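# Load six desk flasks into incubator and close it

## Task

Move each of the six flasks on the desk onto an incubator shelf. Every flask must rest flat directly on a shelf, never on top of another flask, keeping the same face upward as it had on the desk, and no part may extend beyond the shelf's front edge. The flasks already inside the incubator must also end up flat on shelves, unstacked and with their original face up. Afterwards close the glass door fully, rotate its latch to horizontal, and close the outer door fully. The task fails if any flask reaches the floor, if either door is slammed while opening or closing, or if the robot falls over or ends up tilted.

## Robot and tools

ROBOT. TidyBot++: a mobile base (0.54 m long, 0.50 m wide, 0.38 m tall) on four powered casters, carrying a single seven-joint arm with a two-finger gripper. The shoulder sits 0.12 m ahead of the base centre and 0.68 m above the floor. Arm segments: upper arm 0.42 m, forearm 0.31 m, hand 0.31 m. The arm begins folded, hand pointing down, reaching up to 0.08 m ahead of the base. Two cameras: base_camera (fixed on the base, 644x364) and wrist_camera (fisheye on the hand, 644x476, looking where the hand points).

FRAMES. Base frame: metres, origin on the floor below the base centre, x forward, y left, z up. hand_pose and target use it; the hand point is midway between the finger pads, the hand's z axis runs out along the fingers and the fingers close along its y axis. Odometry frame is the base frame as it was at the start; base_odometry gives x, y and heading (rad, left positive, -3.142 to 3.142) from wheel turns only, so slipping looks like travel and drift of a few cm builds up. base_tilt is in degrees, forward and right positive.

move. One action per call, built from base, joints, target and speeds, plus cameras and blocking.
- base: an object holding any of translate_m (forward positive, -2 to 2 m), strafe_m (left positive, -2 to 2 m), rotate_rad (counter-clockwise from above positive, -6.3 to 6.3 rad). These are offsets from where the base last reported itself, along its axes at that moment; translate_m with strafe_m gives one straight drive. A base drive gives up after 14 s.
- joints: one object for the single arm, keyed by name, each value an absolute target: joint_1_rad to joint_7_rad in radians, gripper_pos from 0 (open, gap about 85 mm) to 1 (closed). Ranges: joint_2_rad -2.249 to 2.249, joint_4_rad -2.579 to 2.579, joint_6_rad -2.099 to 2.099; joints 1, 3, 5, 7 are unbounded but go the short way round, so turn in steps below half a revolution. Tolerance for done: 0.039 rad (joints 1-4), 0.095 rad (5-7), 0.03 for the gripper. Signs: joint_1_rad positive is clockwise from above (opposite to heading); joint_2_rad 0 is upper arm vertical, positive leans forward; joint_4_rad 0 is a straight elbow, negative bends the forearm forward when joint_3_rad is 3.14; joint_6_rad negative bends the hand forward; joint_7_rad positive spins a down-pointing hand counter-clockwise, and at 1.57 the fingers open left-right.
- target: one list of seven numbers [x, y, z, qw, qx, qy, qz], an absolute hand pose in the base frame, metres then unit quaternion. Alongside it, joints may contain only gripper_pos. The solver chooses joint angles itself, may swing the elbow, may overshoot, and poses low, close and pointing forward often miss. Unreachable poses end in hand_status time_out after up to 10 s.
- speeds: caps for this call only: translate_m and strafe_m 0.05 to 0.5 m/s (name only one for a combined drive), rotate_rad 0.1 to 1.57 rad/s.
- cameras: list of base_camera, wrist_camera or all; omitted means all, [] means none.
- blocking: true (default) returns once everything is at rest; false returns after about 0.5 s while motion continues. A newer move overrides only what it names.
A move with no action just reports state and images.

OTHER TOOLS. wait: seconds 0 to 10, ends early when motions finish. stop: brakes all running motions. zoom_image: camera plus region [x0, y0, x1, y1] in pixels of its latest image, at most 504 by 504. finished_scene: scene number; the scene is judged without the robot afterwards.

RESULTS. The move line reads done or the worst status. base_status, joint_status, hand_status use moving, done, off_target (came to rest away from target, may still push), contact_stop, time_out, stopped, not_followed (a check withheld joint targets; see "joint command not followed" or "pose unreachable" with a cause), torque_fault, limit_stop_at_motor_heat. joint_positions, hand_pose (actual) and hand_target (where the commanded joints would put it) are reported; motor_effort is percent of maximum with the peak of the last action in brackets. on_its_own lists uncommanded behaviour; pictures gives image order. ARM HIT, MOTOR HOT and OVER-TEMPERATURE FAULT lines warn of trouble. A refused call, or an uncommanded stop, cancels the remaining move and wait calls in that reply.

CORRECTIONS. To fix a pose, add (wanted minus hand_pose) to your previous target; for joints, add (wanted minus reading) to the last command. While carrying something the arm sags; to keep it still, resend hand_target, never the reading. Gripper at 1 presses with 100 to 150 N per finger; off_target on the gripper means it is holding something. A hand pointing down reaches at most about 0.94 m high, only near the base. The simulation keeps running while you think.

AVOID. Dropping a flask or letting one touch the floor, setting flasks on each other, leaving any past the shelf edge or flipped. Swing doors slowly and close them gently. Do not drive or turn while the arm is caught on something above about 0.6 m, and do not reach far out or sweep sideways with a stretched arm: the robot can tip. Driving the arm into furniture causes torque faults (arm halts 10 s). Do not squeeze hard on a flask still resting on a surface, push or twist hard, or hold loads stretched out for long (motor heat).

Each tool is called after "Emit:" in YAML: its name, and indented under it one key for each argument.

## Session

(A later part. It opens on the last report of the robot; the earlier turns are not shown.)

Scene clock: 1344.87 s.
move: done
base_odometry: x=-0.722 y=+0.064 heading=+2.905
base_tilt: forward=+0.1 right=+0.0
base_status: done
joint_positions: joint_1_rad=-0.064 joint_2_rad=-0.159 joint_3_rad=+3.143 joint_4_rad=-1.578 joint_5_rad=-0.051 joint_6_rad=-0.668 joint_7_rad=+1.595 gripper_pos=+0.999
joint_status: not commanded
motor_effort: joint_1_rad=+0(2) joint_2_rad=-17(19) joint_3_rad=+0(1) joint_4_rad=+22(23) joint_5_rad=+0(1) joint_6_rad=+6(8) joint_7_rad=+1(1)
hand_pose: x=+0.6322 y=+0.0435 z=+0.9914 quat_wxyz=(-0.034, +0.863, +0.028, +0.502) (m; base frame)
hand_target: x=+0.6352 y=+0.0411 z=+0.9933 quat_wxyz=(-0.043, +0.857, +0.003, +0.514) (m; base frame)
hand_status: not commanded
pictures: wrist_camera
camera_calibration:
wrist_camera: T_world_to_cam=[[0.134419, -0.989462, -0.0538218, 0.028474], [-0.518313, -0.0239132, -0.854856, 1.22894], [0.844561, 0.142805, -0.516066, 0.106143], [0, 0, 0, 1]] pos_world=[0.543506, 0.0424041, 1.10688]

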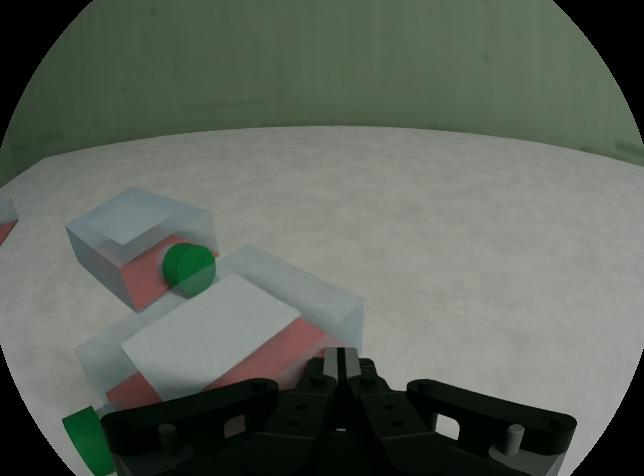

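Emit:
move:
  base: {"translate_m": -0.12}
  speeds: {"translate_m": 0.15}
  cameras: ["wrist_camera"]

Emit:
move:
  joints: {"joint_2_rad": -0.142, "joint_4_rad": -1.38, "joint_6_rad": -0.90, "gripper_pos": 0.5}
  cameras: []

Emit:
move:
  base: {"translate_m": 0.06, "strafe_m": 0.565, "rotate_rad": -0.649}
  speeds: {"strafe_m": 0.25, "rotate_rad": 0.35}
  cameras: ["wrist_camera"]

Scene clock: 1364.03 s.
move: done
base_odometry: x=-0.606 y=+0.035 heading=+2.905
base_tilt: forward=+0.1 right=+0.0
base_status: done
joint_positions: joint_1_rad=-0.064 joint_2_rad=-0.163 joint_3_rad=+3.143 joint_4_rad=-1.578 joint_5_rad=-0.051 joint_6_rad=-0.667 joint_7_rad=+1.595 gripper_pos=+0.999
joint_status: not commanded
motor_effort: joint_1_rad=+0(1) joint_2_rad=-17(20) joint_3_rad=+0(2) joint_4_rad=+22(22) joint_5_rad=-1(1) joint_6_rad=+7(8) joint_7_rad=+0(1)
hand_pose: x=+0.6311 y=+0.0434 z=+0.9937 quat_wxyz=(-0.034, +0.862, +0.028, +0.505) (m; base frame)
hand_target: x=+0.6352 y=+0.0411 z=+0.9933 quat_wxyz=(-0.043, +0.857, +0.003, +0.514) (m; base frame)
hand_status: not commanded
pictures: wrist_camera
camera_calibration:
wrist_camera: T_world_to_cam=[[0.134615, -0.989453, -0.0534873, 0.0282226], [-0.514249, -0.023619, -0.857316, 1.23013], [0.847011, 0.142913, -0.512005, 0.102679], [0, 0, 0, 1]] pos_world=[0.541821, 0.042305, 1.10869]

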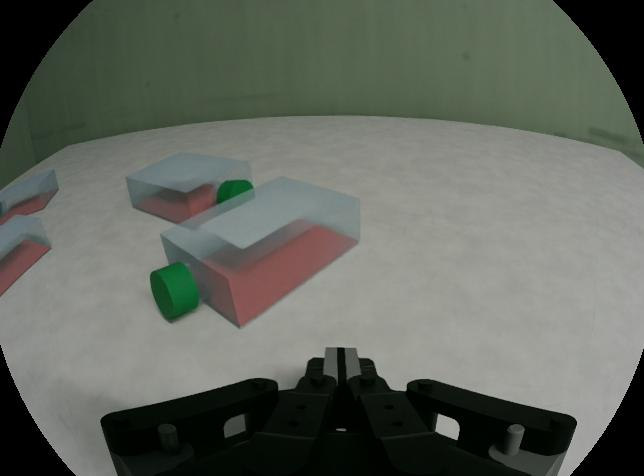

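Scene clock: 1365.27 s.
move: done
base_odometry: x=-0.606 y=+0.035 heading=+2.905
base_tilt: forward=+0.1 right=+0.0
base_status: not commanded
joint_positions: joint_1_rad=-0.064 joint_2_rad=-0.154 joint_3_rad=+3.143 joint_4_rad=-1.385 joint_5_rad=-0.051 joint_6_rad=-0.839 joint_7_rad=+1.595 gripper_pos=+0.500
joint_status: all done
motor_effort: joint_1_rad=+0(0) joint_2_rad=-16(19) joint_3_rad=-1(1) joint_4_rad=+21(24) joint_5_rad=+0(1) joint_6_rad=+7(9) joint_7_rad=+0(1)
hand_pose: x=+0.6224 y=+0.0449 z=+1.0533 quat_wxyz=(-0.035, +0.859, +0.032, +0.509) (m; base frame)
hand_target: x=+0.6174 y=+0.0421 z=+1.0339 quat_wxyz=(-0.043, +0.877, +0.007, +0.479) (m; base frame)
hand_status: not commanded
pictures: none
No camera images: "cameras" was empty.

Scene clock: 1368.40 s.
move: done
base_odometry: x=-0.797 y=-0.500 heading=+2.255
base_tilt: forward=+0.1 right=+0.0
base_status: done
joint_positions: joint_1_rad=-0.064 joint_2_rad=-0.150 joint_3_rad=+3.143 joint_4_rad=-1.385 joint_5_rad=-0.051 joint_6_rad=-0.842 joint_7_rad=+1.595 gripper_pos=+0.500
joint_status: not commanded
motor_effort: joint_1_rad=+0(2) joint_2_rad=-16(18) joint_3_rad=+0(2) joint_4_rad=+21(22) joint_5_rad=+0(1) joint_6_rad=+7(8) joint_7_rad=+0(2)
hand_pose: x=+0.6231 y=+0.0447 z=+1.0508 quat_wxyz=(-0.035, +0.861, +0.032, +0.507) (m; base frame)
hand_target: x=+0.6174 y=+0.0421 z=+1.0339 quat_wxyz=(-0.043, +0.877, +0.007, +0.479) (m; base frame)
hand_status: not commanded
pictures: wrist_camera
camera_calibration:
wrist_camera: T_world_to_cam=[[0.14302, -0.988404, -0.0510089, 0.0257016], [-0.509357, -0.0293179, -0.860056, 1.27514], [0.848587, 0.148987, -0.507644, 0.132741], [0, 0, 0, 1]] pos_world=[0.533182, 0.0430112, 1.16538]

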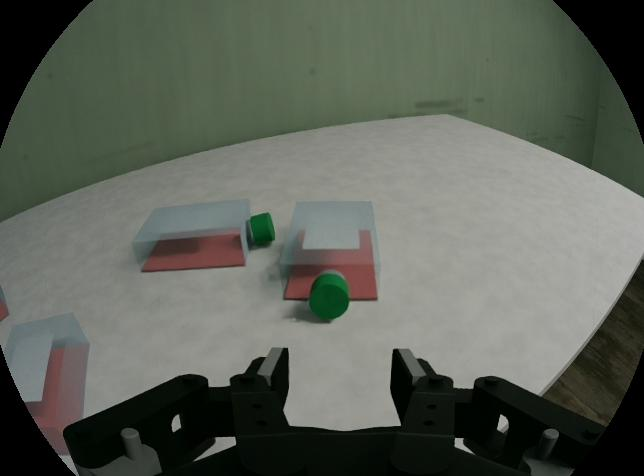

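Emit:
move:
  base: {"translate_m": 0.055, "strafe_m": 0.0345, "rotate_rad": -0.025}
  speeds: {"translate_m": 0.1, "rotate_rad": 0.1}
  joints: {"joint_2_rad": -0.164, "joint_4_rad": -1.590, "joint_6_rad": -0.632}
  cameras: ["wrist_camera"]

Scene clock: 1380.77 s.
move: done
base_odometry: x=-0.858 y=-0.479 heading=+2.230
base_tilt: forward=+0.1 right=+0.0
base_status: done
joint_positions: joint_1_rad=-0.064 joint_2_rad=-0.155 joint_3_rad=+3.143 joint_4_rad=-1.568 joint_5_rad=-0.051 joint_6_rad=-0.680 joint_7_rad=+1.595 gripper_pos=+0.500
joint_status: all done
motor_effort: joint_1_rad=+0(2) joint_2_rad=-17(21) joint_3_rad=+0(2) joint_4_rad=+22(23) joint_5_rad=-1(1) joint_6_rad=+7(8) joint_7_rad=+0(1)
hand_pose: x=+0.6326 y=+0.0435 z=+0.9922 quat_wxyz=(-0.034, +0.865, +0.028, +0.500) (m; base frame)
hand_target: x=+0.6349 y=+0.0411 z=+0.9967 quat_wxyz=(-0.043, +0.857, +0.003, +0.514) (m; base frame)
hand_status: not commanded
pictures: wrist_camera
camera_calibration:
wrist_camera: T_world_to_cam=[[0.134333, -0.989453, -0.054207, 0.0288786], [-0.522896, -0.0243115, -0.852049, 1.22987], [0.841745, 0.142803, -0.520647, 0.112537], [0, 0, 0, 1]] pos_world=[0.544489, 0.0424034, 1.10807]

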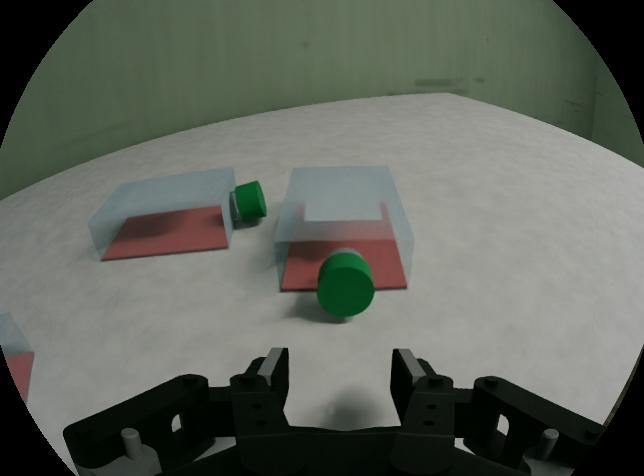

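Emit:
move:
  base: {"translate_m": 0.073, "strafe_m": 0.0015}
  speeds: {"translate_m": 0.08}
  cameras: ["wrist_camera"]

Scene clock: 1385.90 s.
move: done
base_odometry: x=-0.904 y=-0.422 heading=+2.230
base_tilt: forward=+0.1 right=+0.0
base_status: done
joint_positions: joint_1_rad=-0.064 joint_2_rad=-0.159 joint_3_rad=+3.143 joint_4_rad=-1.568 joint_5_rad=-0.051 joint_6_rad=-0.677 joint_7_rad=+1.595 gripper_pos=+0.500
joint_status: not commanded
motor_effort: joint_1_rad=+0(1) joint_2_rad=-17(20) joint_3_rad=+0(1) joint_4_rad=+22(23) joint_5_rad=+0(1) joint_6_rad=+7(8) joint_7_rad=+1(1)
hand_pose: x=+0.6320 y=+0.0434 z=+0.9946 quat_wxyz=(-0.034, +0.863, +0.028, +0.503) (m; base frame)
hand_target: x=+0.6349 y=+0.0411 z=+0.9967 quat_wxyz=(-0.043, +0.857, +0.003, +0.514) (m; base frame)
hand_status: not commanded
pictures: wrist_camera
camera_calibration:
wrist_camera: T_world_to_cam=[[0.134454, -0.989462, -0.0537238, 0.0284539], [-0.517693, -0.0239117, -0.855232, 1.23152], [0.844935, 0.142802, -0.515453, 0.107125], [0, 0, 0, 1]] pos_world=[0.543209, 0.0423041, 1.10998]

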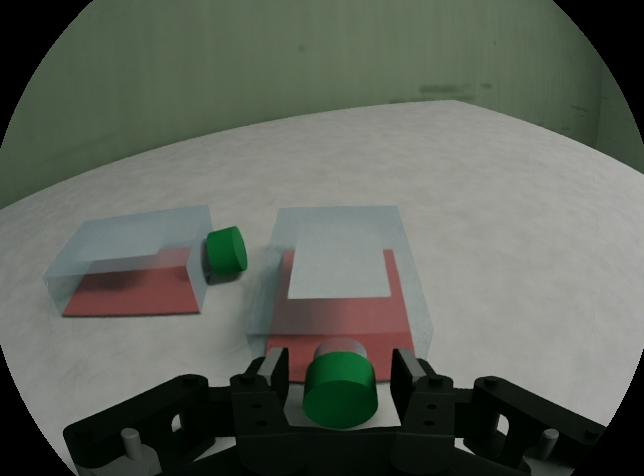

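Emit:
move:
  joints: {"joint_2_rad": -0.160, "joint_4_rad": -1.603, "joint_6_rad": -0.62}
  cameras: []

Emit:
move:
  joints: {"gripper_pos": 0.8}
  cameras: ["wrist_camera"]

Scene clock: 1390.67 s.
move: done
base_odometry: x=-0.904 y=-0.422 heading=+2.230
base_tilt: forward=+0.1 right=+0.0
base_status: not commanded
joint_positions: joint_1_rad=-0.064 joint_2_rad=-0.159 joint_3_rad=+3.143 joint_4_rad=-1.580 joint_5_rad=-0.051 joint_6_rad=-0.664 joint_7_rad=+1.595 gripper_pos=+0.500
joint_status: all done
motor_effort: joint_1_rad=+0(0) joint_2_rad=-17(17) joint_3_rad=+0(1) joint_4_rad=+22(23) joint_5_rad=+0(1) joint_6_rad=+7(8) joint_7_rad=+0(1)
hand_pose: x=+0.6326 y=+0.0433 z=+0.9909 quat_wxyz=(-0.034, +0.863, +0.028, +0.503) (m; base frame)
hand_target: x=+0.6365 y=+0.0411 z=+0.9903 quat_wxyz=(-0.043, +0.858, +0.003, +0.512) (m; base frame)
hand_status: not commanded
pictures: none
No camera images: "cameras" was empty.

Scene clock: 1391.37 s.
move: off_target
base_odometry: x=-0.904 y=-0.422 heading=+2.230
base_tilt: forward=+0.1 right=+0.0
base_status: not commanded
joint_positions: joint_1_rad=-0.064 joint_2_rad=-0.159 joint_3_rad=+3.143 joint_4_rad=-1.580 joint_5_rad=-0.051 joint_6_rad=-0.663 joint_7_rad=+1.595 gripper_pos=+0.694
joint_status: gripper_pos off_target (ended at +0.694, target +0.800)
motor_effort: joint_1_rad=+0(0) joint_2_rad=-16(17) joint_3_rad=+0(1) joint_4_rad=+21(22) joint_5_rad=+0(1) joint_6_rad=+7(8) joint_7_rad=+0(1)
hand_pose: x=+0.6328 y=+0.0433 z=+0.9912 quat_wxyz=(-0.034, +0.863, +0.028, +0.504) (m; base frame)
hand_target: x=+0.6365 y=+0.0411 z=+0.9903 quat_wxyz=(-0.043, +0.858, +0.003, +0.512) (m; base frame)
hand_status: not commanded
pictures: wrist_camera
camera_calibration:
wrist_camera: T_world_to_cam=[[0.133906, -0.989533, -0.0537942, 0.0284644], [-0.516262, -0.0233206, -0.856113, 1.22901], [0.845898, 0.14241, -0.513981, 0.102687], [0, 0, 0, 1]] pos_world=[0.543818, 0.0422041, 1.10648]

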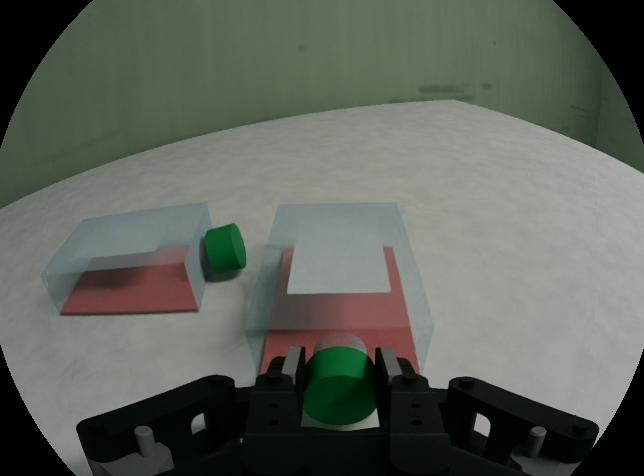

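Emit:
move:
  joints: {"joint_2_rad": -0.142, "joint_4_rad": -1.38, "joint_6_rad": -0.88}
  cameras: ["wrist_camera"]

Emit:
move:
  base: {"translate_m": -0.373, "strafe_m": -0.252}
  speeds: {"translate_m": 0.25}
  cameras: []

Emit:
move:
  base: {"translate_m": -0.386, "strafe_m": -1.42, "rotate_rad": -0.976}
  speeds: {"strafe_m": 0.35, "rotate_rad": 0.4}
  cameras: ["wrist_camera"]

Scene clock: 1402.00 s.
move: done
base_odometry: x=-0.904 y=-0.422 heading=+2.230
base_tilt: forward=+0.1 right=+0.0
base_status: not commanded
joint_positions: joint_1_rad=-0.064 joint_2_rad=-0.146 joint_3_rad=+3.143 joint_4_rad=-1.389 joint_5_rad=-0.051 joint_6_rad=-0.824 joint_7_rad=+1.595 gripper_pos=+0.694
joint_status: all done
motor_effort: joint_1_rad=+0(0) joint_2_rad=-18(20) joint_3_rad=+0(1) joint_4_rad=+23(25) joint_5_rad=+0(1) joint_6_rad=+8(9) joint_7_rad=+1(1)
hand_pose: x=+0.6271 y=+0.0448 z=+1.0514 quat_wxyz=(-0.035, +0.858, +0.032, +0.511) (m; base frame)
hand_target: x=+0.6207 y=+0.0422 z=+1.0392 quat_wxyz=(-0.043, +0.872, +0.007, +0.488) (m; base frame)
hand_status: not commanded
pictures: wrist_camera
camera_calibration:
wrist_camera: T_world_to_cam=[[0.142792, -0.988467, -0.0504316, 0.0248012], [-0.50088, -0.0282208, -0.865057, 1.27759], [0.853657, 0.148783, -0.499133, 0.117333], [0, 0, 0, 1]] pos_world=[0.536216, 0.0431127, 1.165]

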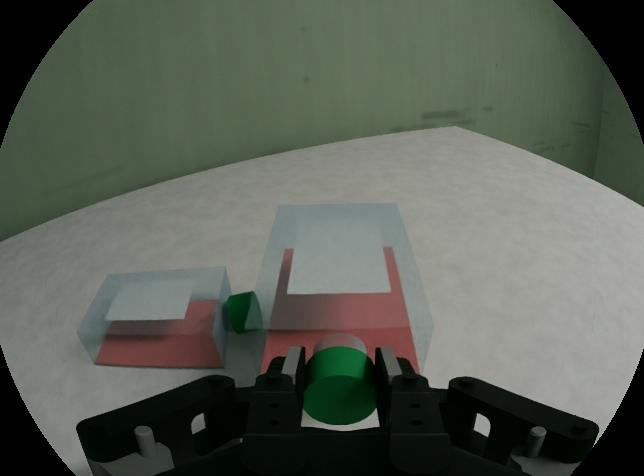

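Scene clock: 1404.67 s.
move: done
base_odometry: x=-0.476 y=-0.563 heading=+2.230
base_tilt: forward=+0.1 right=+0.0
base_status: done
joint_positions: joint_1_rad=-0.064 joint_2_rad=-0.139 joint_3_rad=+3.143 joint_4_rad=-1.389 joint_5_rad=-0.051 joint_6_rad=-0.828 joint_7_rad=+1.595 gripper_pos=+0.694
joint_status: not commanded
motor_effort: joint_1_rad=+0(1) joint_2_rad=-17(21) joint_3_rad=+0(2) joint_4_rad=+22(23) joint_5_rad=-1(1) joint_6_rad=+8(9) joint_7_rad=+0(1)
hand_pose: x=+0.6293 y=+0.0450 z=+1.0466 quat_wxyz=(-0.035, +0.861, +0.032, +0.506) (m; base frame)
hand_target: x=+0.6207 y=+0.0422 z=+1.0392 quat_wxyz=(-0.043, +0.872, +0.007, +0.488) (m; base frame)
hand_status: not commanded
pictures: none
No camera images: "cameras" was empty.

Scene clock: 1409.90 s.
move: done
base_odometry: x=+0.882 y=+0.002 heading=+1.254
base_tilt: forward=+0.1 right=+0.0
base_status: done
joint_positions: joint_1_rad=-0.067 joint_2_rad=-0.136 joint_3_rad=+3.141 joint_4_rad=-1.389 joint_5_rad=-0.051 joint_6_rad=-0.828 joint_7_rad=+1.595 gripper_pos=+0.694
joint_status: not commanded
motor_effort: joint_1_rad=+0(3) joint_2_rad=-18(20) joint_3_rad=-1(4) joint_4_rad=+23(23) joint_5_rad=-1(1) joint_6_rad=+8(9) joint_7_rad=+0(1)
hand_pose: x=+0.6300 y=+0.0481 z=+1.0451 quat_wxyz=(-0.036, +0.862, +0.034, +0.505) (m; base frame)
hand_target: x=+0.6207 y=+0.0422 z=+1.0392 quat_wxyz=(-0.043, +0.872, +0.007, +0.488) (m; base frame)
hand_status: not commanded
pictures: wrist_camera
camera_calibration:
wrist_camera: T_world_to_cam=[[0.147838, -0.987688, -0.0511517, 0.0248583], [-0.512743, -0.0323162, -0.857934, 1.27388], [0.845718, 0.153063, -0.511207, 0.12872], [0, 0, 0, 1]] pos_world=[0.540634, 0.0460167, 1.15997]

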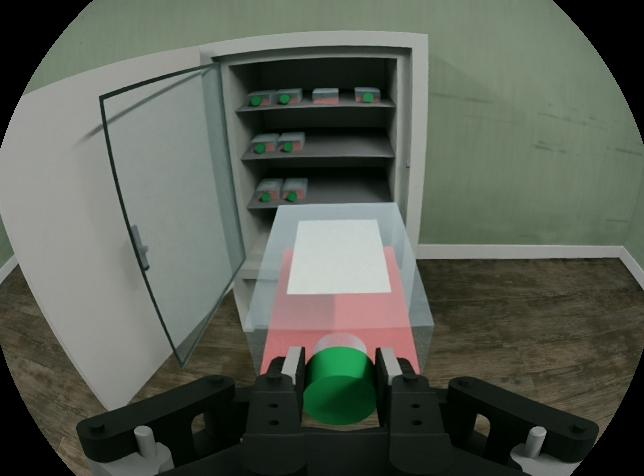

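Emit:
move:
  joints: {"joint_2_rad": -0.138, "joint_4_rad": -1.70, "joint_6_rad": -0.525}
  base: {"translate_m": 0.5, "strafe_m": 0.01}
  speeds: {"translate_m": 0.3}
  cameras: []

Emit:
move:
  joints: {"joint_2_rad": -0.135, "joint_4_rad": -2.04, "joint_6_rad": -0.15}
  base: {"translate_m": 0.33}
  speeds: {"translate_m": 0.2}
  cameras: ["wrist_camera"]

Emit:
zoom_image:
  camera: "wrist_camera"
  region: [0, 60, 500, 360]

Scene clock: 1421.87 s.
move: done
base_odometry: x=+1.029 y=+0.481 heading=+1.254
base_tilt: forward=+0.1 right=+0.0
base_status: done
joint_positions: joint_1_rad=-0.067 joint_2_rad=-0.128 joint_3_rad=+3.141 joint_4_rad=-1.683 joint_5_rad=-0.051 joint_6_rad=-0.575 joint_7_rad=+1.595 gripper_pos=+0.694
joint_status: all done
motor_effort: joint_1_rad=+0(1) joint_2_rad=-18(22) joint_3_rad=+0(1) joint_4_rad=+23(24) joint_5_rad=+0(1) joint_6_rad=+8(10) joint_7_rad=+0(1)
hand_pose: x=+0.6418 y=+0.0458 z=+0.9392 quat_wxyz=(-0.033, +0.874, +0.028, +0.484) (m; base frame)
hand_target: x=+0.6447 y=+0.0408 z=+0.9478 quat_wxyz=(-0.042, +0.864, +0.002, +0.502) (m; base frame)
hand_status: not commanded
pictures: none
No camera images: "cameras" was empty.

Scene clock: 1424.30 s.
move: done
base_odometry: x=+1.132 y=+0.795 heading=+1.254
base_tilt: forward=+0.1 right=+0.0
base_status: done
joint_positions: joint_1_rad=-0.067 joint_2_rad=-0.129 joint_3_rad=+3.141 joint_4_rad=-2.021 joint_5_rad=-0.051 joint_6_rad=-0.201 joint_7_rad=+1.595 gripper_pos=+0.694
joint_status: all done
motor_effort: joint_1_rad=+0(1) joint_2_rad=-18(20) joint_3_rad=+0(1) joint_4_rad=+22(24) joint_5_rad=+0(1) joint_6_rad=+8(9) joint_7_rad=+1(1)
hand_pose: x=+0.6316 y=+0.0396 z=+0.8445 quat_wxyz=(-0.028, +0.865, +0.021, +0.500) (m; base frame)
hand_target: x=+0.6336 y=+0.0363 z=+0.8508 quat_wxyz=(-0.038, +0.856, -0.003, +0.516) (m; base frame)
hand_status: not commanded
pictures: wrist_camera
camera_calibration:
wrist_camera: T_world_to_cam=[[0.115875, -0.991907, -0.051898, 0.0269846], [-0.524252, -0.0166967, -0.8514, 1.10344], [0.843643, 0.125863, -0.521944, 0.0375097], [0, 0, 0, 1]] pos_world=[0.543711, 0.0404689, 0.960451]

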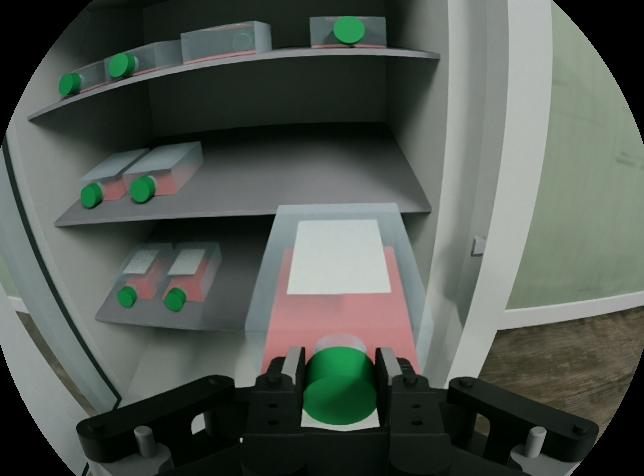

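Scaled by 1.008.

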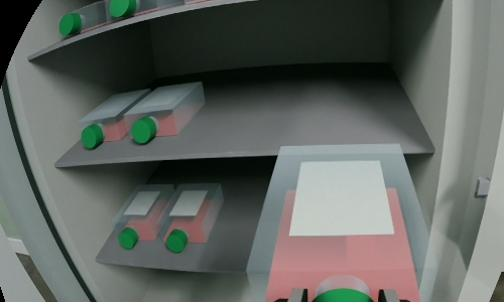

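Emit:
move:
  joints: {"joint_2_rad": -0.118, "joint_4_rad": -2.10, "joint_6_rad": -0.072}
  base: {"translate_m": 0.12}
  speeds: {"translate_m": 0.1}
  cameras: ["wrist_camera"]

Scene clock: 1446.97 s.
move: done
base_odometry: x=+1.169 y=+0.909 heading=+1.254
base_tilt: forward=+0.1 right=+0.0
base_status: done
joint_positions: joint_1_rad=-0.067 joint_2_rad=-0.111 joint_3_rad=+3.141 joint_4_rad=-2.084 joint_5_rad=-0.051 joint_6_rad=-0.120 joint_7_rad=+1.595 gripper_pos=+0.694
joint_status: all done
motor_effort: joint_1_rad=+0(1) joint_2_rad=-18(20) joint_3_rad=+0(1) joint_4_rad=+22(23) joint_5_rad=-1(1) joint_6_rad=+9(9) joint_7_rad=+0(1)
hand_pose: x=+0.6300 y=+0.0382 z=+0.8219 quat_wxyz=(-0.026, +0.865, +0.020, +0.500) (m; base frame)
hand_target: x=+0.6321 y=+0.0353 z=+0.8294 quat_wxyz=(-0.037, +0.856, -0.004, +0.516) (m; base frame)
hand_status: not commanded
pictures: wrist_camera
camera_calibration:
wrist_camera: T_world_to_cam=[[0.112071, -0.992419, -0.0504444, 0.0258207], [-0.524042, -0.0158949, -0.851544, 1.08329], [0.844287, 0.121869, -0.52185, 0.026956], [0, 0, 0, 1]] pos_world=[0.542038, 0.0395587, 0.937842]

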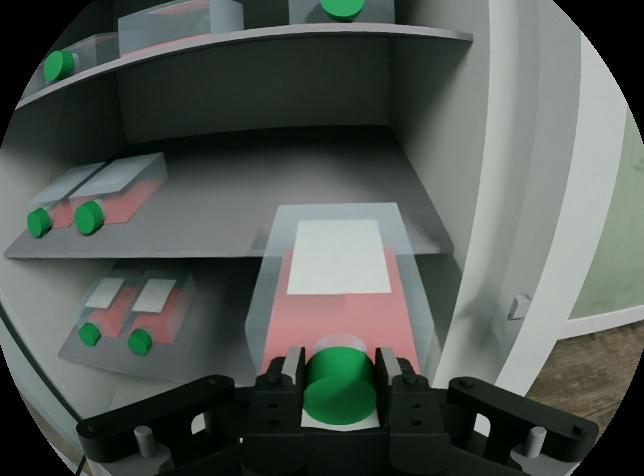

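Emit:
move:
  base: {"translate_m": 0.115, "strafe_m": 0.002}
  speeds: {"translate_m": 0.08}
  cameras: []

Emit:
move:
  joints: {"joint_2_rad": -0.112, "joint_4_rad": -2.125, "joint_6_rad": -0.042}
  cameras: ["wrist_camera"]

Scene clock: 1456.73 s.
move: done
base_odometry: x=+1.203 y=+1.019 heading=+1.254
base_tilt: forward=+0.1 right=+0.0
base_status: done
joint_positions: joint_1_rad=-0.067 joint_2_rad=-0.111 joint_3_rad=+3.141 joint_4_rad=-2.085 joint_5_rad=-0.051 joint_6_rad=-0.120 joint_7_rad=+1.595 gripper_pos=+0.694
joint_status: not commanded
motor_effort: joint_1_rad=+0(0) joint_2_rad=-18(20) joint_3_rad=+0(1) joint_4_rad=+22(22) joint_5_rad=+0(1) joint_6_rad=+8(9) joint_7_rad=+1(1)
hand_pose: x=+0.6300 y=+0.0382 z=+0.8214 quat_wxyz=(-0.026, +0.866, +0.020, +0.500) (m; base frame)
hand_target: x=+0.6321 y=+0.0353 z=+0.8294 quat_wxyz=(-0.037, +0.856, -0.004, +0.516) (m; base frame)
hand_status: not commanded
pictures: none
No camera images: "cameras" was empty.

Scene clock: 1457.37 s.
move: done
base_odometry: x=+1.203 y=+1.019 heading=+1.254
base_tilt: forward=+0.1 right=+0.0
base_status: not commanded
joint_positions: joint_1_rad=-0.067 joint_2_rad=-0.111 joint_3_rad=+3.141 joint_4_rad=-2.109 joint_5_rad=-0.051 joint_6_rad=-0.089 joint_7_rad=+1.595 gripper_pos=+0.694
joint_status: all done
motor_effort: joint_1_rad=+0(0) joint_2_rad=-18(19) joint_3_rad=+0(1) joint_4_rad=+21(22) joint_5_rad=+0(1) joint_6_rad=+8(9) joint_7_rad=+0(1)
hand_pose: x=+0.6280 y=+0.0376 z=+0.8161 quat_wxyz=(-0.026, +0.864, +0.019, +0.503) (m; base frame)
hand_target: x=+0.6304 y=+0.0349 z=+0.8205 quat_wxyz=(-0.037, +0.856, -0.004, +0.516) (m; base frame)
hand_status: not commanded
pictures: wrist_camera
camera_calibration:
wrist_camera: T_world_to_cam=[[0.1109, -0.992598, -0.0495059, 0.0250676], [-0.519283, -0.0154017, -0.854464, 1.07666], [0.847376, 0.120468, -0.517147, 0.0199972], [0, 0, 0, 1]] pos_world=[0.539365, 0.0390555, 0.931548]

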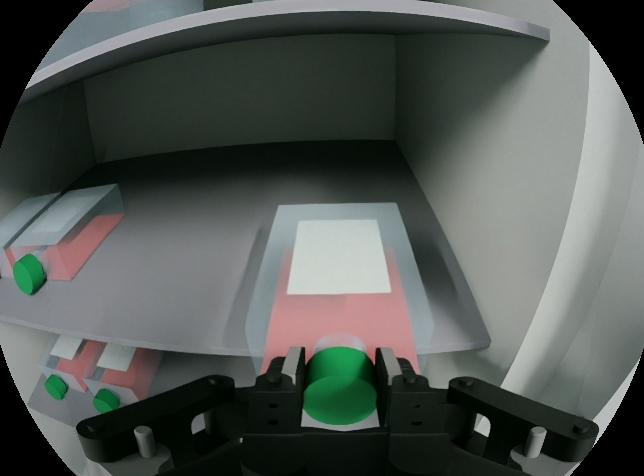

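Emit:
move:
  base: {"translate_m": 0.047}
  speeds: {"translate_m": 0.06}
  cameras: []

Emit:
move:
  joints: {"joint_2_rad": -0.108, "joint_4_rad": -2.145, "joint_6_rad": -0.015}
  cameras: []

Emit:
move:
  joints: {"joint_2_rad": -0.104, "joint_4_rad": -2.160, "joint_6_rad": 0.003}
  cameras: ["wrist_camera"]

Scene clock: 1464.33 s.
move: done
base_odometry: x=+1.218 y=+1.064 heading=+1.254
base_tilt: forward=+0.1 right=+0.0
base_status: done
joint_positions: joint_1_rad=-0.067 joint_2_rad=-0.108 joint_3_rad=+3.141 joint_4_rad=-2.109 joint_5_rad=-0.051 joint_6_rad=-0.089 joint_7_rad=+1.595 gripper_pos=+0.694
joint_status: not commanded
motor_effort: joint_1_rad=+0(0) joint_2_rad=-18(20) joint_3_rad=+0(1) joint_4_rad=+22(23) joint_5_rad=+0(1) joint_6_rad=+8(9) joint_7_rad=+0(1)
hand_pose: x=+0.6283 y=+0.0376 z=+0.8147 quat_wxyz=(-0.026, +0.865, +0.019, +0.501) (m; base frame)
hand_target: x=+0.6304 y=+0.0349 z=+0.8205 quat_wxyz=(-0.037, +0.856, -0.004, +0.516) (m; base frame)
hand_status: not commanded
pictures: none
No camera images: "cameras" was empty.

Scene clock: 1464.93 s.
move: done
base_odometry: x=+1.218 y=+1.064 heading=+1.254
base_tilt: forward=+0.1 right=+0.0
base_status: not commanded
joint_positions: joint_1_rad=-0.067 joint_2_rad=-0.108 joint_3_rad=+3.141 joint_4_rad=-2.128 joint_5_rad=-0.051 joint_6_rad=-0.061 joint_7_rad=+1.595 gripper_pos=+0.694
joint_status: all done
motor_effort: joint_1_rad=+0(0) joint_2_rad=-18(19) joint_3_rad=-1(1) joint_4_rad=+21(22) joint_5_rad=+0(1) joint_6_rad=+8(9) joint_7_rad=+1(1)
hand_pose: x=+0.6269 y=+0.0370 z=+0.8113 quat_wxyz=(-0.025, +0.863, +0.019, +0.505) (m; base frame)
hand_target: x=+0.6293 y=+0.0345 z=+0.8147 quat_wxyz=(-0.037, +0.855, -0.005, +0.517) (m; base frame)
hand_status: not commanded
pictures: none
No camera images: "cameras" was empty.

Scene clock: 1465.50 s.
move: done
base_odometry: x=+1.218 y=+1.064 heading=+1.254
base_tilt: forward=+0.1 right=+0.0
base_status: not commanded
joint_positions: joint_1_rad=-0.067 joint_2_rad=-0.108 joint_3_rad=+3.141 joint_4_rad=-2.139 joint_5_rad=-0.051 joint_6_rad=-0.041 joint_7_rad=+1.595 gripper_pos=+0.694
joint_status: all done
motor_effort: joint_1_rad=+0(0) joint_2_rad=-18(18) joint_3_rad=+0(1) joint_4_rad=+21(22) joint_5_rad=-1(1) joint_6_rad=+8(9) joint_7_rad=+0(1)
hand_pose: x=+0.6269 y=+0.0367 z=+0.8107 quat_wxyz=(-0.025, +0.860, +0.018, +0.509) (m; base frame)
hand_target: x=+0.6281 y=+0.0342 z=+0.8093 quat_wxyz=(-0.036, +0.855, -0.005, +0.517) (m; base frame)
hand_status: not commanded
pictures: wrist_camera
camera_calibration:
wrist_camera: T_world_to_cam=[[0.109421, -0.992842, -0.0478766, 0.0237384], [-0.506868, -0.0142993, -0.861905, 1.0697], [0.855051, 0.118578, -0.504805, 0.00347907], [0, 0, 0, 1]] pos_world=[0.536624, 0.0384519, 0.924871]

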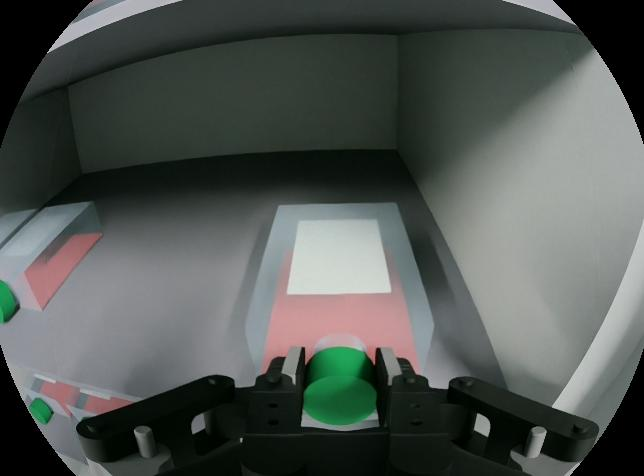

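Emit:
move:
  joints: {"joint_2_rad": -0.100, "joint_4_rad": -2.168, "joint_6_rad": 0.000}
  cameras: ["wrist_camera"]

Scene clock: 1470.27 s.
move: done
base_odometry: x=+1.218 y=+1.064 heading=+1.254
base_tilt: forward=+0.1 right=+0.0
base_status: not commanded
joint_positions: joint_1_rad=-0.067 joint_2_rad=-0.108 joint_3_rad=+3.141 joint_4_rad=-2.141 joint_5_rad=-0.051 joint_6_rad=-0.039 joint_7_rad=+1.595 gripper_pos=+0.694
joint_status: all done
motor_effort: joint_1_rad=+0(0) joint_2_rad=-16(18) joint_3_rad=+0(1) joint_4_rad=+20(21) joint_5_rad=+0(1) joint_6_rad=+7(8) joint_7_rad=+1(1)
hand_pose: x=+0.6268 y=+0.0367 z=+0.8104 quat_wxyz=(-0.025, +0.860, +0.018, +0.509) (m; base frame)
hand_target: x=+0.6258 y=+0.0341 z=+0.8021 quat_wxyz=(-0.036, +0.859, -0.005, +0.510) (m; base frame)
hand_status: not commanded
pictures: wrist_camera
camera_calibration:
wrist_camera: T_world_to_cam=[[0.109343, -0.992845, -0.0479921, 0.0238948], [-0.506382, -0.0140917, -0.862194, 1.06934], [0.855349, 0.118577, -0.5043, 0.00287075], [0, 0, 0, 1]] pos_world=[0.536427, 0.0384522, 0.924573]

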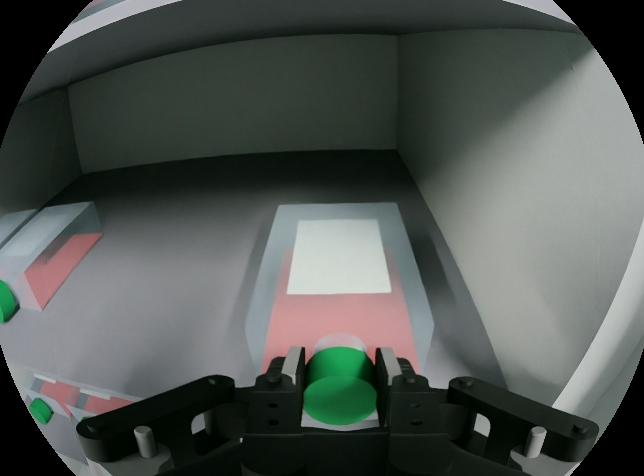

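Contact confirmed. Relieve and release.

Emit:
move:
  joints: {"joint_2_rad": -0.108, "joint_4_rad": -2.155, "joint_6_rad": -0.010}
  cameras: []

Emit:
move:
  joints: {"gripper_pos": 0.5}
  cameras: ["wrist_camera"]

Emit:
move:
  base: {"translate_m": -0.08}
  speeds: {"translate_m": 0.08}
  cameras: ["wrist_camera"]

Scene clock: 1474.07 s.
move: done
base_odometry: x=+1.218 y=+1.064 heading=+1.254
base_tilt: forward=+0.1 right=+0.0
base_status: not commanded
joint_positions: joint_1_rad=-0.067 joint_2_rad=-0.108 joint_3_rad=+3.141 joint_4_rad=-2.141 joint_5_rad=-0.051 joint_6_rad=-0.039 joint_7_rad=+1.595 gripper_pos=+0.694
joint_status: all done
motor_effort: joint_1_rad=+0(0) joint_2_rad=-17(17) joint_3_rad=+0(1) joint_4_rad=+20(21) joint_5_rad=+0(1) joint_6_rad=+7(8) joint_7_rad=+1(1)
hand_pose: x=+0.6268 y=+0.0367 z=+0.8105 quat_wxyz=(-0.025, +0.860, +0.018, +0.509) (m; base frame)
hand_target: x=+0.6271 y=+0.0343 z=+0.8106 quat_wxyz=(-0.036, +0.857, -0.005, +0.515) (m; base frame)
hand_status: not commanded
pictures: none
No camera images: "cameras" was empty.

Scene clock: 1474.77 s.
move: done
base_odometry: x=+1.218 y=+1.064 heading=+1.254
base_tilt: forward=+0.1 right=+0.0
base_status: not commanded
joint_positions: joint_1_rad=-0.067 joint_2_rad=-0.108 joint_3_rad=+3.141 joint_4_rad=-2.141 joint_5_rad=-0.051 joint_6_rad=-0.039 joint_7_rad=+1.595 gripper_pos=+0.500
joint_status: all done
motor_effort: joint_1_rad=+0(0) joint_2_rad=-17(18) joint_3_rad=+0(1) joint_4_rad=+20(21) joint_5_rad=+0(1) joint_6_rad=+7(8) joint_7_rad=+1(1)
hand_pose: x=+0.6268 y=+0.0367 z=+0.8105 quat_wxyz=(-0.025, +0.860, +0.018, +0.509) (m; base frame)
hand_target: x=+0.6271 y=+0.0343 z=+0.8106 quat_wxyz=(-0.036, +0.857, -0.005, +0.515) (m; base frame)
hand_status: not commanded
pictures: wrist_camera
camera_calibration:
wrist_camera: T_world_to_cam=[[0.109351, -0.992845, -0.047968, 0.0238682], [-0.506263, -0.0141001, -0.862264, 1.06934], [0.855418, 0.118574, -0.504183, 0.00272484], [0, 0, 0, 1]] pos_world=[0.536427, 0.0384522, 0.924573]

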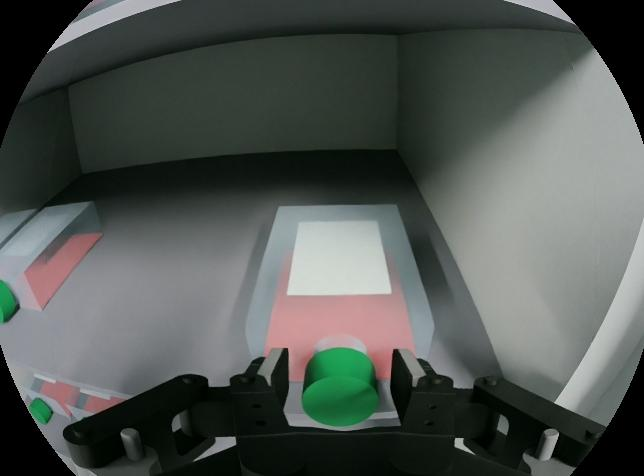

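Scene clock: 1476.30 s.
move: done
base_odometry: x=+1.193 y=+0.987 heading=+1.254
base_tilt: forward=+0.1 right=+0.0
base_status: done
joint_positions: joint_1_rad=-0.067 joint_2_rad=-0.107 joint_3_rad=+3.141 joint_4_rad=-2.141 joint_5_rad=-0.051 joint_6_rad=-0.039 joint_7_rad=+1.595 gripper_pos=+0.500
joint_status: not commanded
motor_effort: joint_1_rad=+0(0) joint_2_rad=-17(20) joint_3_rad=+0(1) joint_4_rad=+20(21) joint_5_rad=+0(1) joint_6_rad=+7(8) joint_7_rad=+0(1)
hand_pose: x=+0.6269 y=+0.0367 z=+0.8100 quat_wxyz=(-0.025, +0.860, +0.018, +0.509) (m; base frame)
hand_target: x=+0.6271 y=+0.0343 z=+0.8106 quat_wxyz=(-0.036, +0.857, -0.005, +0.515) (m; base frame)
hand_status: not commanded
pictures: wrist_camera
camera_calibration:
wrist_camera: T_world_to_cam=[[0.109273, -0.992855, -0.047936, 0.0238285], [-0.507072, -0.0142002, -0.861787, 1.06914], [0.854949, 0.118477, -0.505001, 0.00327922], [0, 0, 0, 1]] pos_world=[0.536724, 0.0384517, 0.924171]

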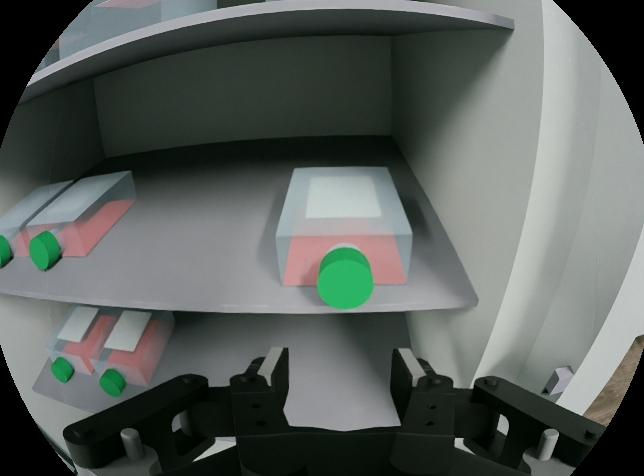

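Emit:
move:
  joints: {"gripper_pos": 1.0, "joint_2_rad": -0.112}
  cameras: []

Emit:
move:
  base: {"translate_m": 0.088}
  speeds: {"translate_m": 0.05}
  cameras: ["wrist_camera"]

Emit:
move:
  base: {"translate_m": -0.12}
  speeds: {"translate_m": 0.1}
  cameras: ["wrist_camera"]

Scene clock: 1488.27 s.
move: done
base_odometry: x=+1.193 y=+0.987 heading=+1.254
base_tilt: forward=+0.1 right=+0.0
base_status: not commanded
joint_positions: joint_1_rad=-0.067 joint_2_rad=-0.107 joint_3_rad=+3.141 joint_4_rad=-2.141 joint_5_rad=-0.051 joint_6_rad=-0.039 joint_7_rad=+1.595 gripper_pos=+0.999
joint_status: all done
motor_effort: joint_1_rad=+0(0) joint_2_rad=-17(18) joint_3_rad=+0(1) joint_4_rad=+21(21) joint_5_rad=+0(1) joint_6_rad=+7(8) joint_7_rad=+1(1)
hand_pose: x=+0.6269 y=+0.0367 z=+0.8101 quat_wxyz=(-0.025, +0.860, +0.018, +0.509) (m; base frame)
hand_target: x=+0.6266 y=+0.0343 z=+0.8126 quat_wxyz=(-0.036, +0.855, -0.005, +0.517) (m; base frame)
hand_status: not commanded
pictures: none
No camera images: "cameras" was empty.

Scene clock: 1490.50 s.
move: done
base_odometry: x=+1.220 y=+1.071 heading=+1.254
base_tilt: forward=+0.1 right=+0.0
base_status: done
joint_positions: joint_1_rad=-0.067 joint_2_rad=-0.108 joint_3_rad=+3.141 joint_4_rad=-2.141 joint_5_rad=-0.051 joint_6_rad=-0.039 joint_7_rad=+1.595 gripper_pos=+0.999
joint_status: not commanded
motor_effort: joint_1_rad=+0(1) joint_2_rad=-18(20) joint_3_rad=+0(1) joint_4_rad=+20(21) joint_5_rad=+0(1) joint_6_rad=+7(8) joint_7_rad=+0(1)
hand_pose: x=+0.6268 y=+0.0367 z=+0.8104 quat_wxyz=(-0.025, +0.860, +0.018, +0.509) (m; base frame)
hand_target: x=+0.6266 y=+0.0343 z=+0.8126 quat_wxyz=(-0.036, +0.855, -0.005, +0.517) (m; base frame)
hand_status: not commanded
pictures: wrist_camera
camera_calibration:
wrist_camera: T_world_to_cam=[[0.109339, -0.992845, -0.047992, 0.023886], [-0.506456, -0.0140999, -0.86215, 1.06939], [0.855305, 0.118572, -0.504374, 0.00287759], [0, 0, 0, 1]] pos_world=[0.536526, 0.0384522, 0.924573]

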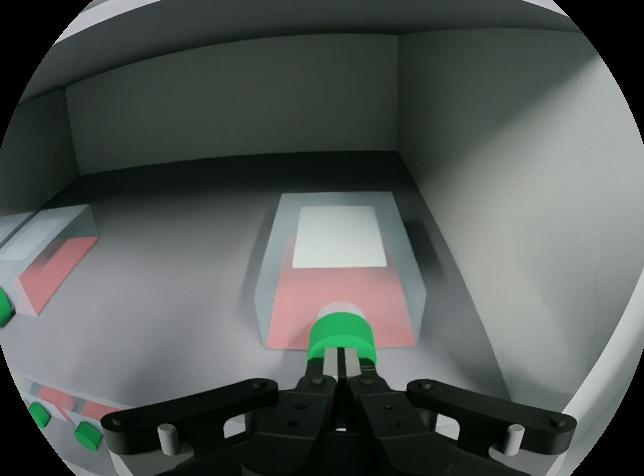

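Scene clock: 1492.27 s.
move: done
base_odometry: x=+1.183 y=+0.957 heading=+1.254
base_tilt: forward=+0.1 right=+0.0
base_status: done
joint_positions: joint_1_rad=-0.067 joint_2_rad=-0.110 joint_3_rad=+3.141 joint_4_rad=-2.141 joint_5_rad=-0.051 joint_6_rad=-0.039 joint_7_rad=+1.595 gripper_pos=+0.999
joint_status: not commanded
motor_effort: joint_1_rad=+0(1) joint_2_rad=-17(20) joint_3_rad=+0(1) joint_4_rad=+20(21) joint_5_rad=+0(1) joint_6_rad=+7(8) joint_7_rad=+0(1)
hand_pose: x=+0.6266 y=+0.0367 z=+0.8113 quat_wxyz=(-0.025, +0.860, +0.018, +0.510) (m; base frame)
hand_target: x=+0.6266 y=+0.0343 z=+0.8126 quat_wxyz=(-0.036, +0.855, -0.005, +0.517) (m; base frame)
hand_status: not commanded
pictures: wrist_camera
camera_calibration:
wrist_camera: T_world_to_cam=[[0.10938, -0.992846, -0.047878, 0.0237473], [-0.504875, -0.0140007, -0.863079, 1.06975], [0.856235, 0.118576, -0.502794, 0.00170669], [0, 0, 0, 1]] pos_world=[0.536032, 0.0383524, 0.925277]

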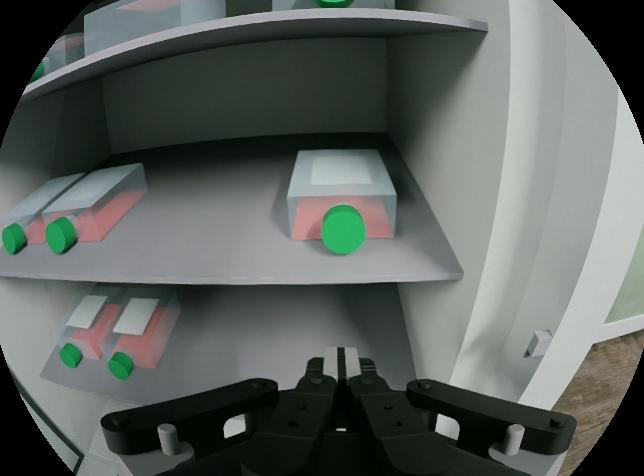

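Emit:
move:
  base: {"translate_m": -0.95}
  speeds: {"translate_m": 0.4}
  cameras: ["wrist_camera"]

Emit:
move:
  base: {"translate_m": -0.245, "strafe_m": 1.499, "rotate_rad": 2.3}
  speeds: {"strafe_m": 0.35, "rotate_rad": 0.6}
  joints: {"joint_2_rad": -0.142, "joint_4_rad": -1.38, "joint_6_rad": -0.90, "gripper_pos": 1.0}
  cameras: ["wrist_camera"]

Scene clock: 1546.30 s.
move: done
base_odometry: x=+0.887 y=+0.054 heading=+1.254
base_tilt: forward=+0.1 right=+0.0
base_status: done
joint_positions: joint_1_rad=-0.067 joint_2_rad=-0.111 joint_3_rad=+3.141 joint_4_rad=-2.141 joint_5_rad=-0.051 joint_6_rad=-0.039 joint_7_rad=+1.595 gripper_pos=+0.999
joint_status: not commanded
motor_effort: joint_1_rad=+0(1) joint_2_rad=-17(20) joint_3_rad=+0(1) joint_4_rad=+20(21) joint_5_rad=+0(1) joint_6_rad=+8(8) joint_7_rad=+1(1)
hand_pose: x=+0.6264 y=+0.0367 z=+0.8118 quat_wxyz=(-0.025, +0.859, +0.018, +0.510) (m; base frame)
hand_target: x=+0.6266 y=+0.0343 z=+0.8126 quat_wxyz=(-0.036, +0.855, -0.005, +0.517) (m; base frame)
hand_status: not commanded
pictures: wrist_camera
camera_calibration:
wrist_camera: T_world_to_cam=[[0.109431, -0.992846, -0.047766, 0.0236569], [-0.503982, -0.0140007, -0.863601, 1.07], [0.856754, 0.118578, -0.501909, 0.000979032], [0, 0, 0, 1]] pos_world=[0.535835, 0.0383524, 0.925678]

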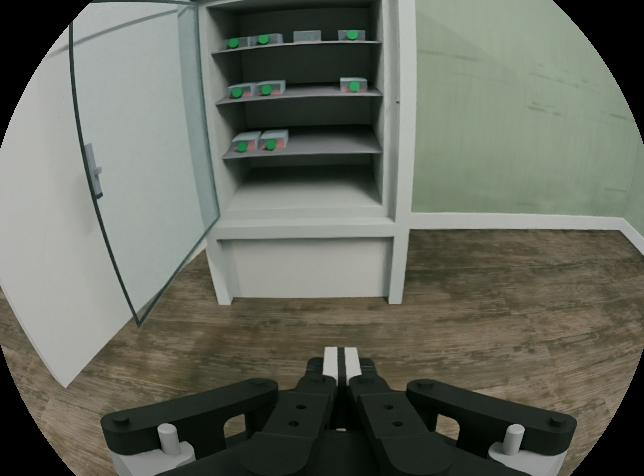

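Scene clock: 1551.73 s.
move: done
base_odometry: x=-0.614 y=+0.288 heading=-2.729
base_tilt: forward=+0.1 right=+0.0
base_status: done
joint_positions: joint_1_rad=-0.065 joint_2_rad=-0.130 joint_3_rad=+3.143 joint_4_rad=-1.387 joint_5_rad=-0.051 joint_6_rad=-0.842 joint_7_rad=+1.595 gripper_pos=+0.999
joint_status: all done
motor_effort: joint_1_rad=+0(3) joint_2_rad=-17(21) joint_3_rad=+0(4) joint_4_rad=+21(23) joint_5_rad=+0(1) joint_6_rad=+7(9) joint_7_rad=+1(1)
hand_pose: x=+0.6303 y=+0.0455 z=+1.0395 quat_wxyz=(-0.035, +0.866, +0.032, +0.497) (m; base frame)
hand_target: x=+0.6174 y=+0.0421 z=+1.0339 quat_wxyz=(-0.043, +0.877, +0.007, +0.479) (m; base frame)
hand_status: not commanded
pictures: wrist_camera
camera_calibration:
wrist_camera: T_world_to_cam=[[0.142485, -0.988389, -0.0527659, 0.0271201], [-0.528039, -0.0308153, -0.848661, 1.26909], [0.837181, 0.148784, -0.526299, 0.147226], [0, 0, 0, 1]] pos_world=[0.543011, 0.0440078, 1.15594]

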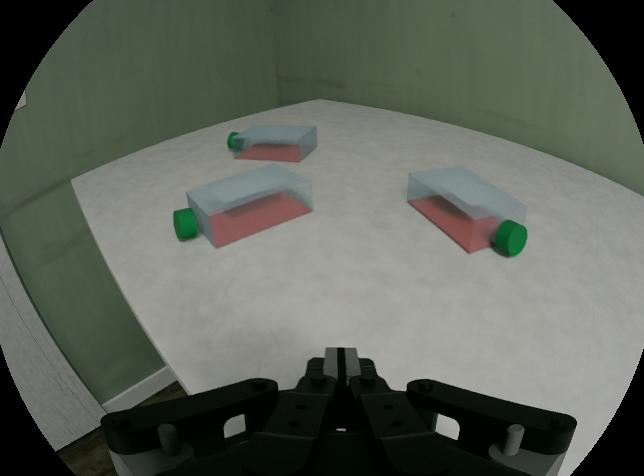

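Emit:
move:
  base: {"translate_m": 0.32, "strafe_m": 0.749, "rotate_rad": -0.82}
  speeds: {"strafe_m": 0.3, "rotate_rad": 0.35}
  joints: {"gripper_pos": 0.5}
  cameras: ["wrist_camera"]

Scene clock: 1596.27 s.
move: done
base_odometry: x=-0.607 y=-0.526 heading=+2.734
base_tilt: forward=+0.1 right=+0.0
base_status: done
joint_positions: joint_1_rad=-0.065 joint_2_rad=-0.133 joint_3_rad=+3.143 joint_4_rad=-1.387 joint_5_rad=-0.051 joint_6_rad=-0.843 joint_7_rad=+1.595 gripper_pos=+0.500
joint_status: all done
motor_effort: joint_1_rad=+0(2) joint_2_rad=-17(18) joint_3_rad=+0(2) joint_4_rad=+21(22) joint_5_rad=-1(1) joint_6_rad=+7(8) joint_7_rad=+1(2)
hand_pose: x=+0.6292 y=+0.0454 z=+1.0408 quat_wxyz=(-0.035, +0.866, +0.032, +0.498) (m; base frame)
hand_target: x=+0.6174 y=+0.0421 z=+1.0339 quat_wxyz=(-0.043, +0.877, +0.007, +0.479) (m; base frame)
hand_status: not commanded
pictures: wrist_camera
camera_calibration:
wrist_camera: T_world_to_cam=[[0.142495, -0.988395, -0.052634, 0.0270222], [-0.526258, -0.0306173, -0.849774, 1.2696], [0.838301, 0.148787, -0.524513, 0.146331], [0, 0, 0, 1]] pos_world=[0.541618, 0.0438082, 1.15705]

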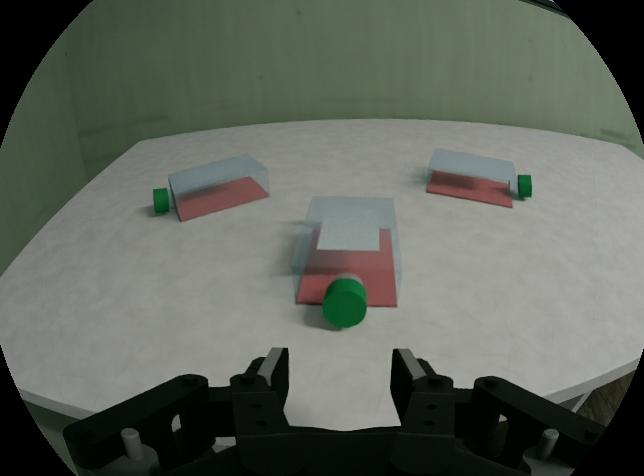

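Emit:
move:
  base: {"translate_m": 0.045, "strafe_m": 0.0436, "rotate_rad": -0.06}
  speeds: {"translate_m": 0.1, "rotate_rad": 0.1}
  joints: {"joint_2_rad": -0.164, "joint_4_rad": -1.590, "joint_6_rad": -0.632}
  cameras: ["wrist_camera"]

Scene clock: 1608.03 s.
move: done
base_odometry: x=-0.666 y=-0.549 heading=+2.673
base_tilt: forward=+0.1 right=+0.0
base_status: done
joint_positions: joint_1_rad=-0.065 joint_2_rad=-0.152 joint_3_rad=+3.143 joint_4_rad=-1.568 joint_5_rad=-0.051 joint_6_rad=-0.680 joint_7_rad=+1.595 gripper_pos=+0.500
joint_status: all done
motor_effort: joint_1_rad=+0(2) joint_2_rad=-17(21) joint_3_rad=+0(2) joint_4_rad=+22(23) joint_5_rad=+0(1) joint_6_rad=+6(9) joint_7_rad=+1(1)
hand_pose: x=+0.6334 y=+0.0439 z=+0.9903 quat_wxyz=(-0.034, +0.866, +0.029, +0.499) (m; base frame)
hand_target: x=+0.6349 y=+0.0411 z=+0.9967 quat_wxyz=(-0.043, +0.857, +0.003, +0.514) (m; base frame)
hand_status: not commanded
pictures: wrist_camera
camera_calibration:
wrist_camera: T_world_to_cam=[[0.134732, -0.989382, -0.0545079, 0.0291322], [-0.52611, -0.0248128, -0.850055, 1.22884], [0.839676, 0.143207, -0.523866, 0.115289], [0, 0, 0, 1]] pos_world=[0.545773, 0.0428036, 1.10656]

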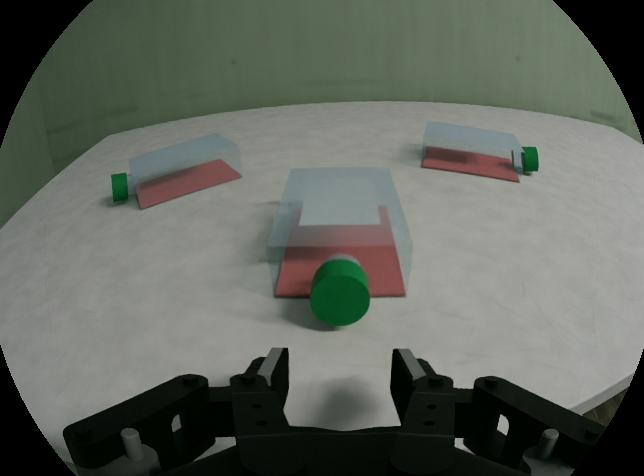

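Emit:
move:
  base: {"translate_m": 0.065, "strafe_m": 0.0035}
  speeds: {"translate_m": 0.08}
  cameras: ["wrist_camera"]

Scene clock: 1612.97 s.
move: done
base_odometry: x=-0.725 y=-0.523 heading=+2.673
base_tilt: forward=+0.1 right=+0.0
base_status: done
joint_positions: joint_1_rad=-0.065 joint_2_rad=-0.158 joint_3_rad=+3.143 joint_4_rad=-1.568 joint_5_rad=-0.051 joint_6_rad=-0.677 joint_7_rad=+1.595 gripper_pos=+0.500
joint_status: not commanded
motor_effort: joint_1_rad=+0(1) joint_2_rad=-17(20) joint_3_rad=+0(1) joint_4_rad=+22(23) joint_5_rad=+0(1) joint_6_rad=+7(8) joint_7_rad=+0(1)
hand_pose: x=+0.6321 y=+0.0438 z=+0.9939 quat_wxyz=(-0.034, +0.864, +0.028, +0.502) (m; base frame)
hand_target: x=+0.6349 y=+0.0411 z=+0.9967 quat_wxyz=(-0.043, +0.857, +0.003, +0.514) (m; base frame)
hand_status: not commanded
pictures: wrist_camera
camera_calibration:
wrist_camera: T_world_to_cam=[[0.135095, -0.989365, -0.0539053, 0.0285292], [-0.518921, -0.0243013, -0.854477, 1.23101], [0.84408, 0.143408, -0.516685, 0.108332], [0, 0, 0, 1]] pos_world=[0.543499, 0.0426051, 1.10938]

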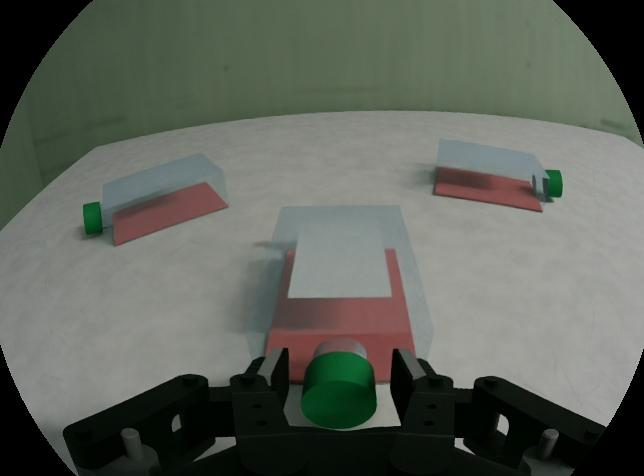

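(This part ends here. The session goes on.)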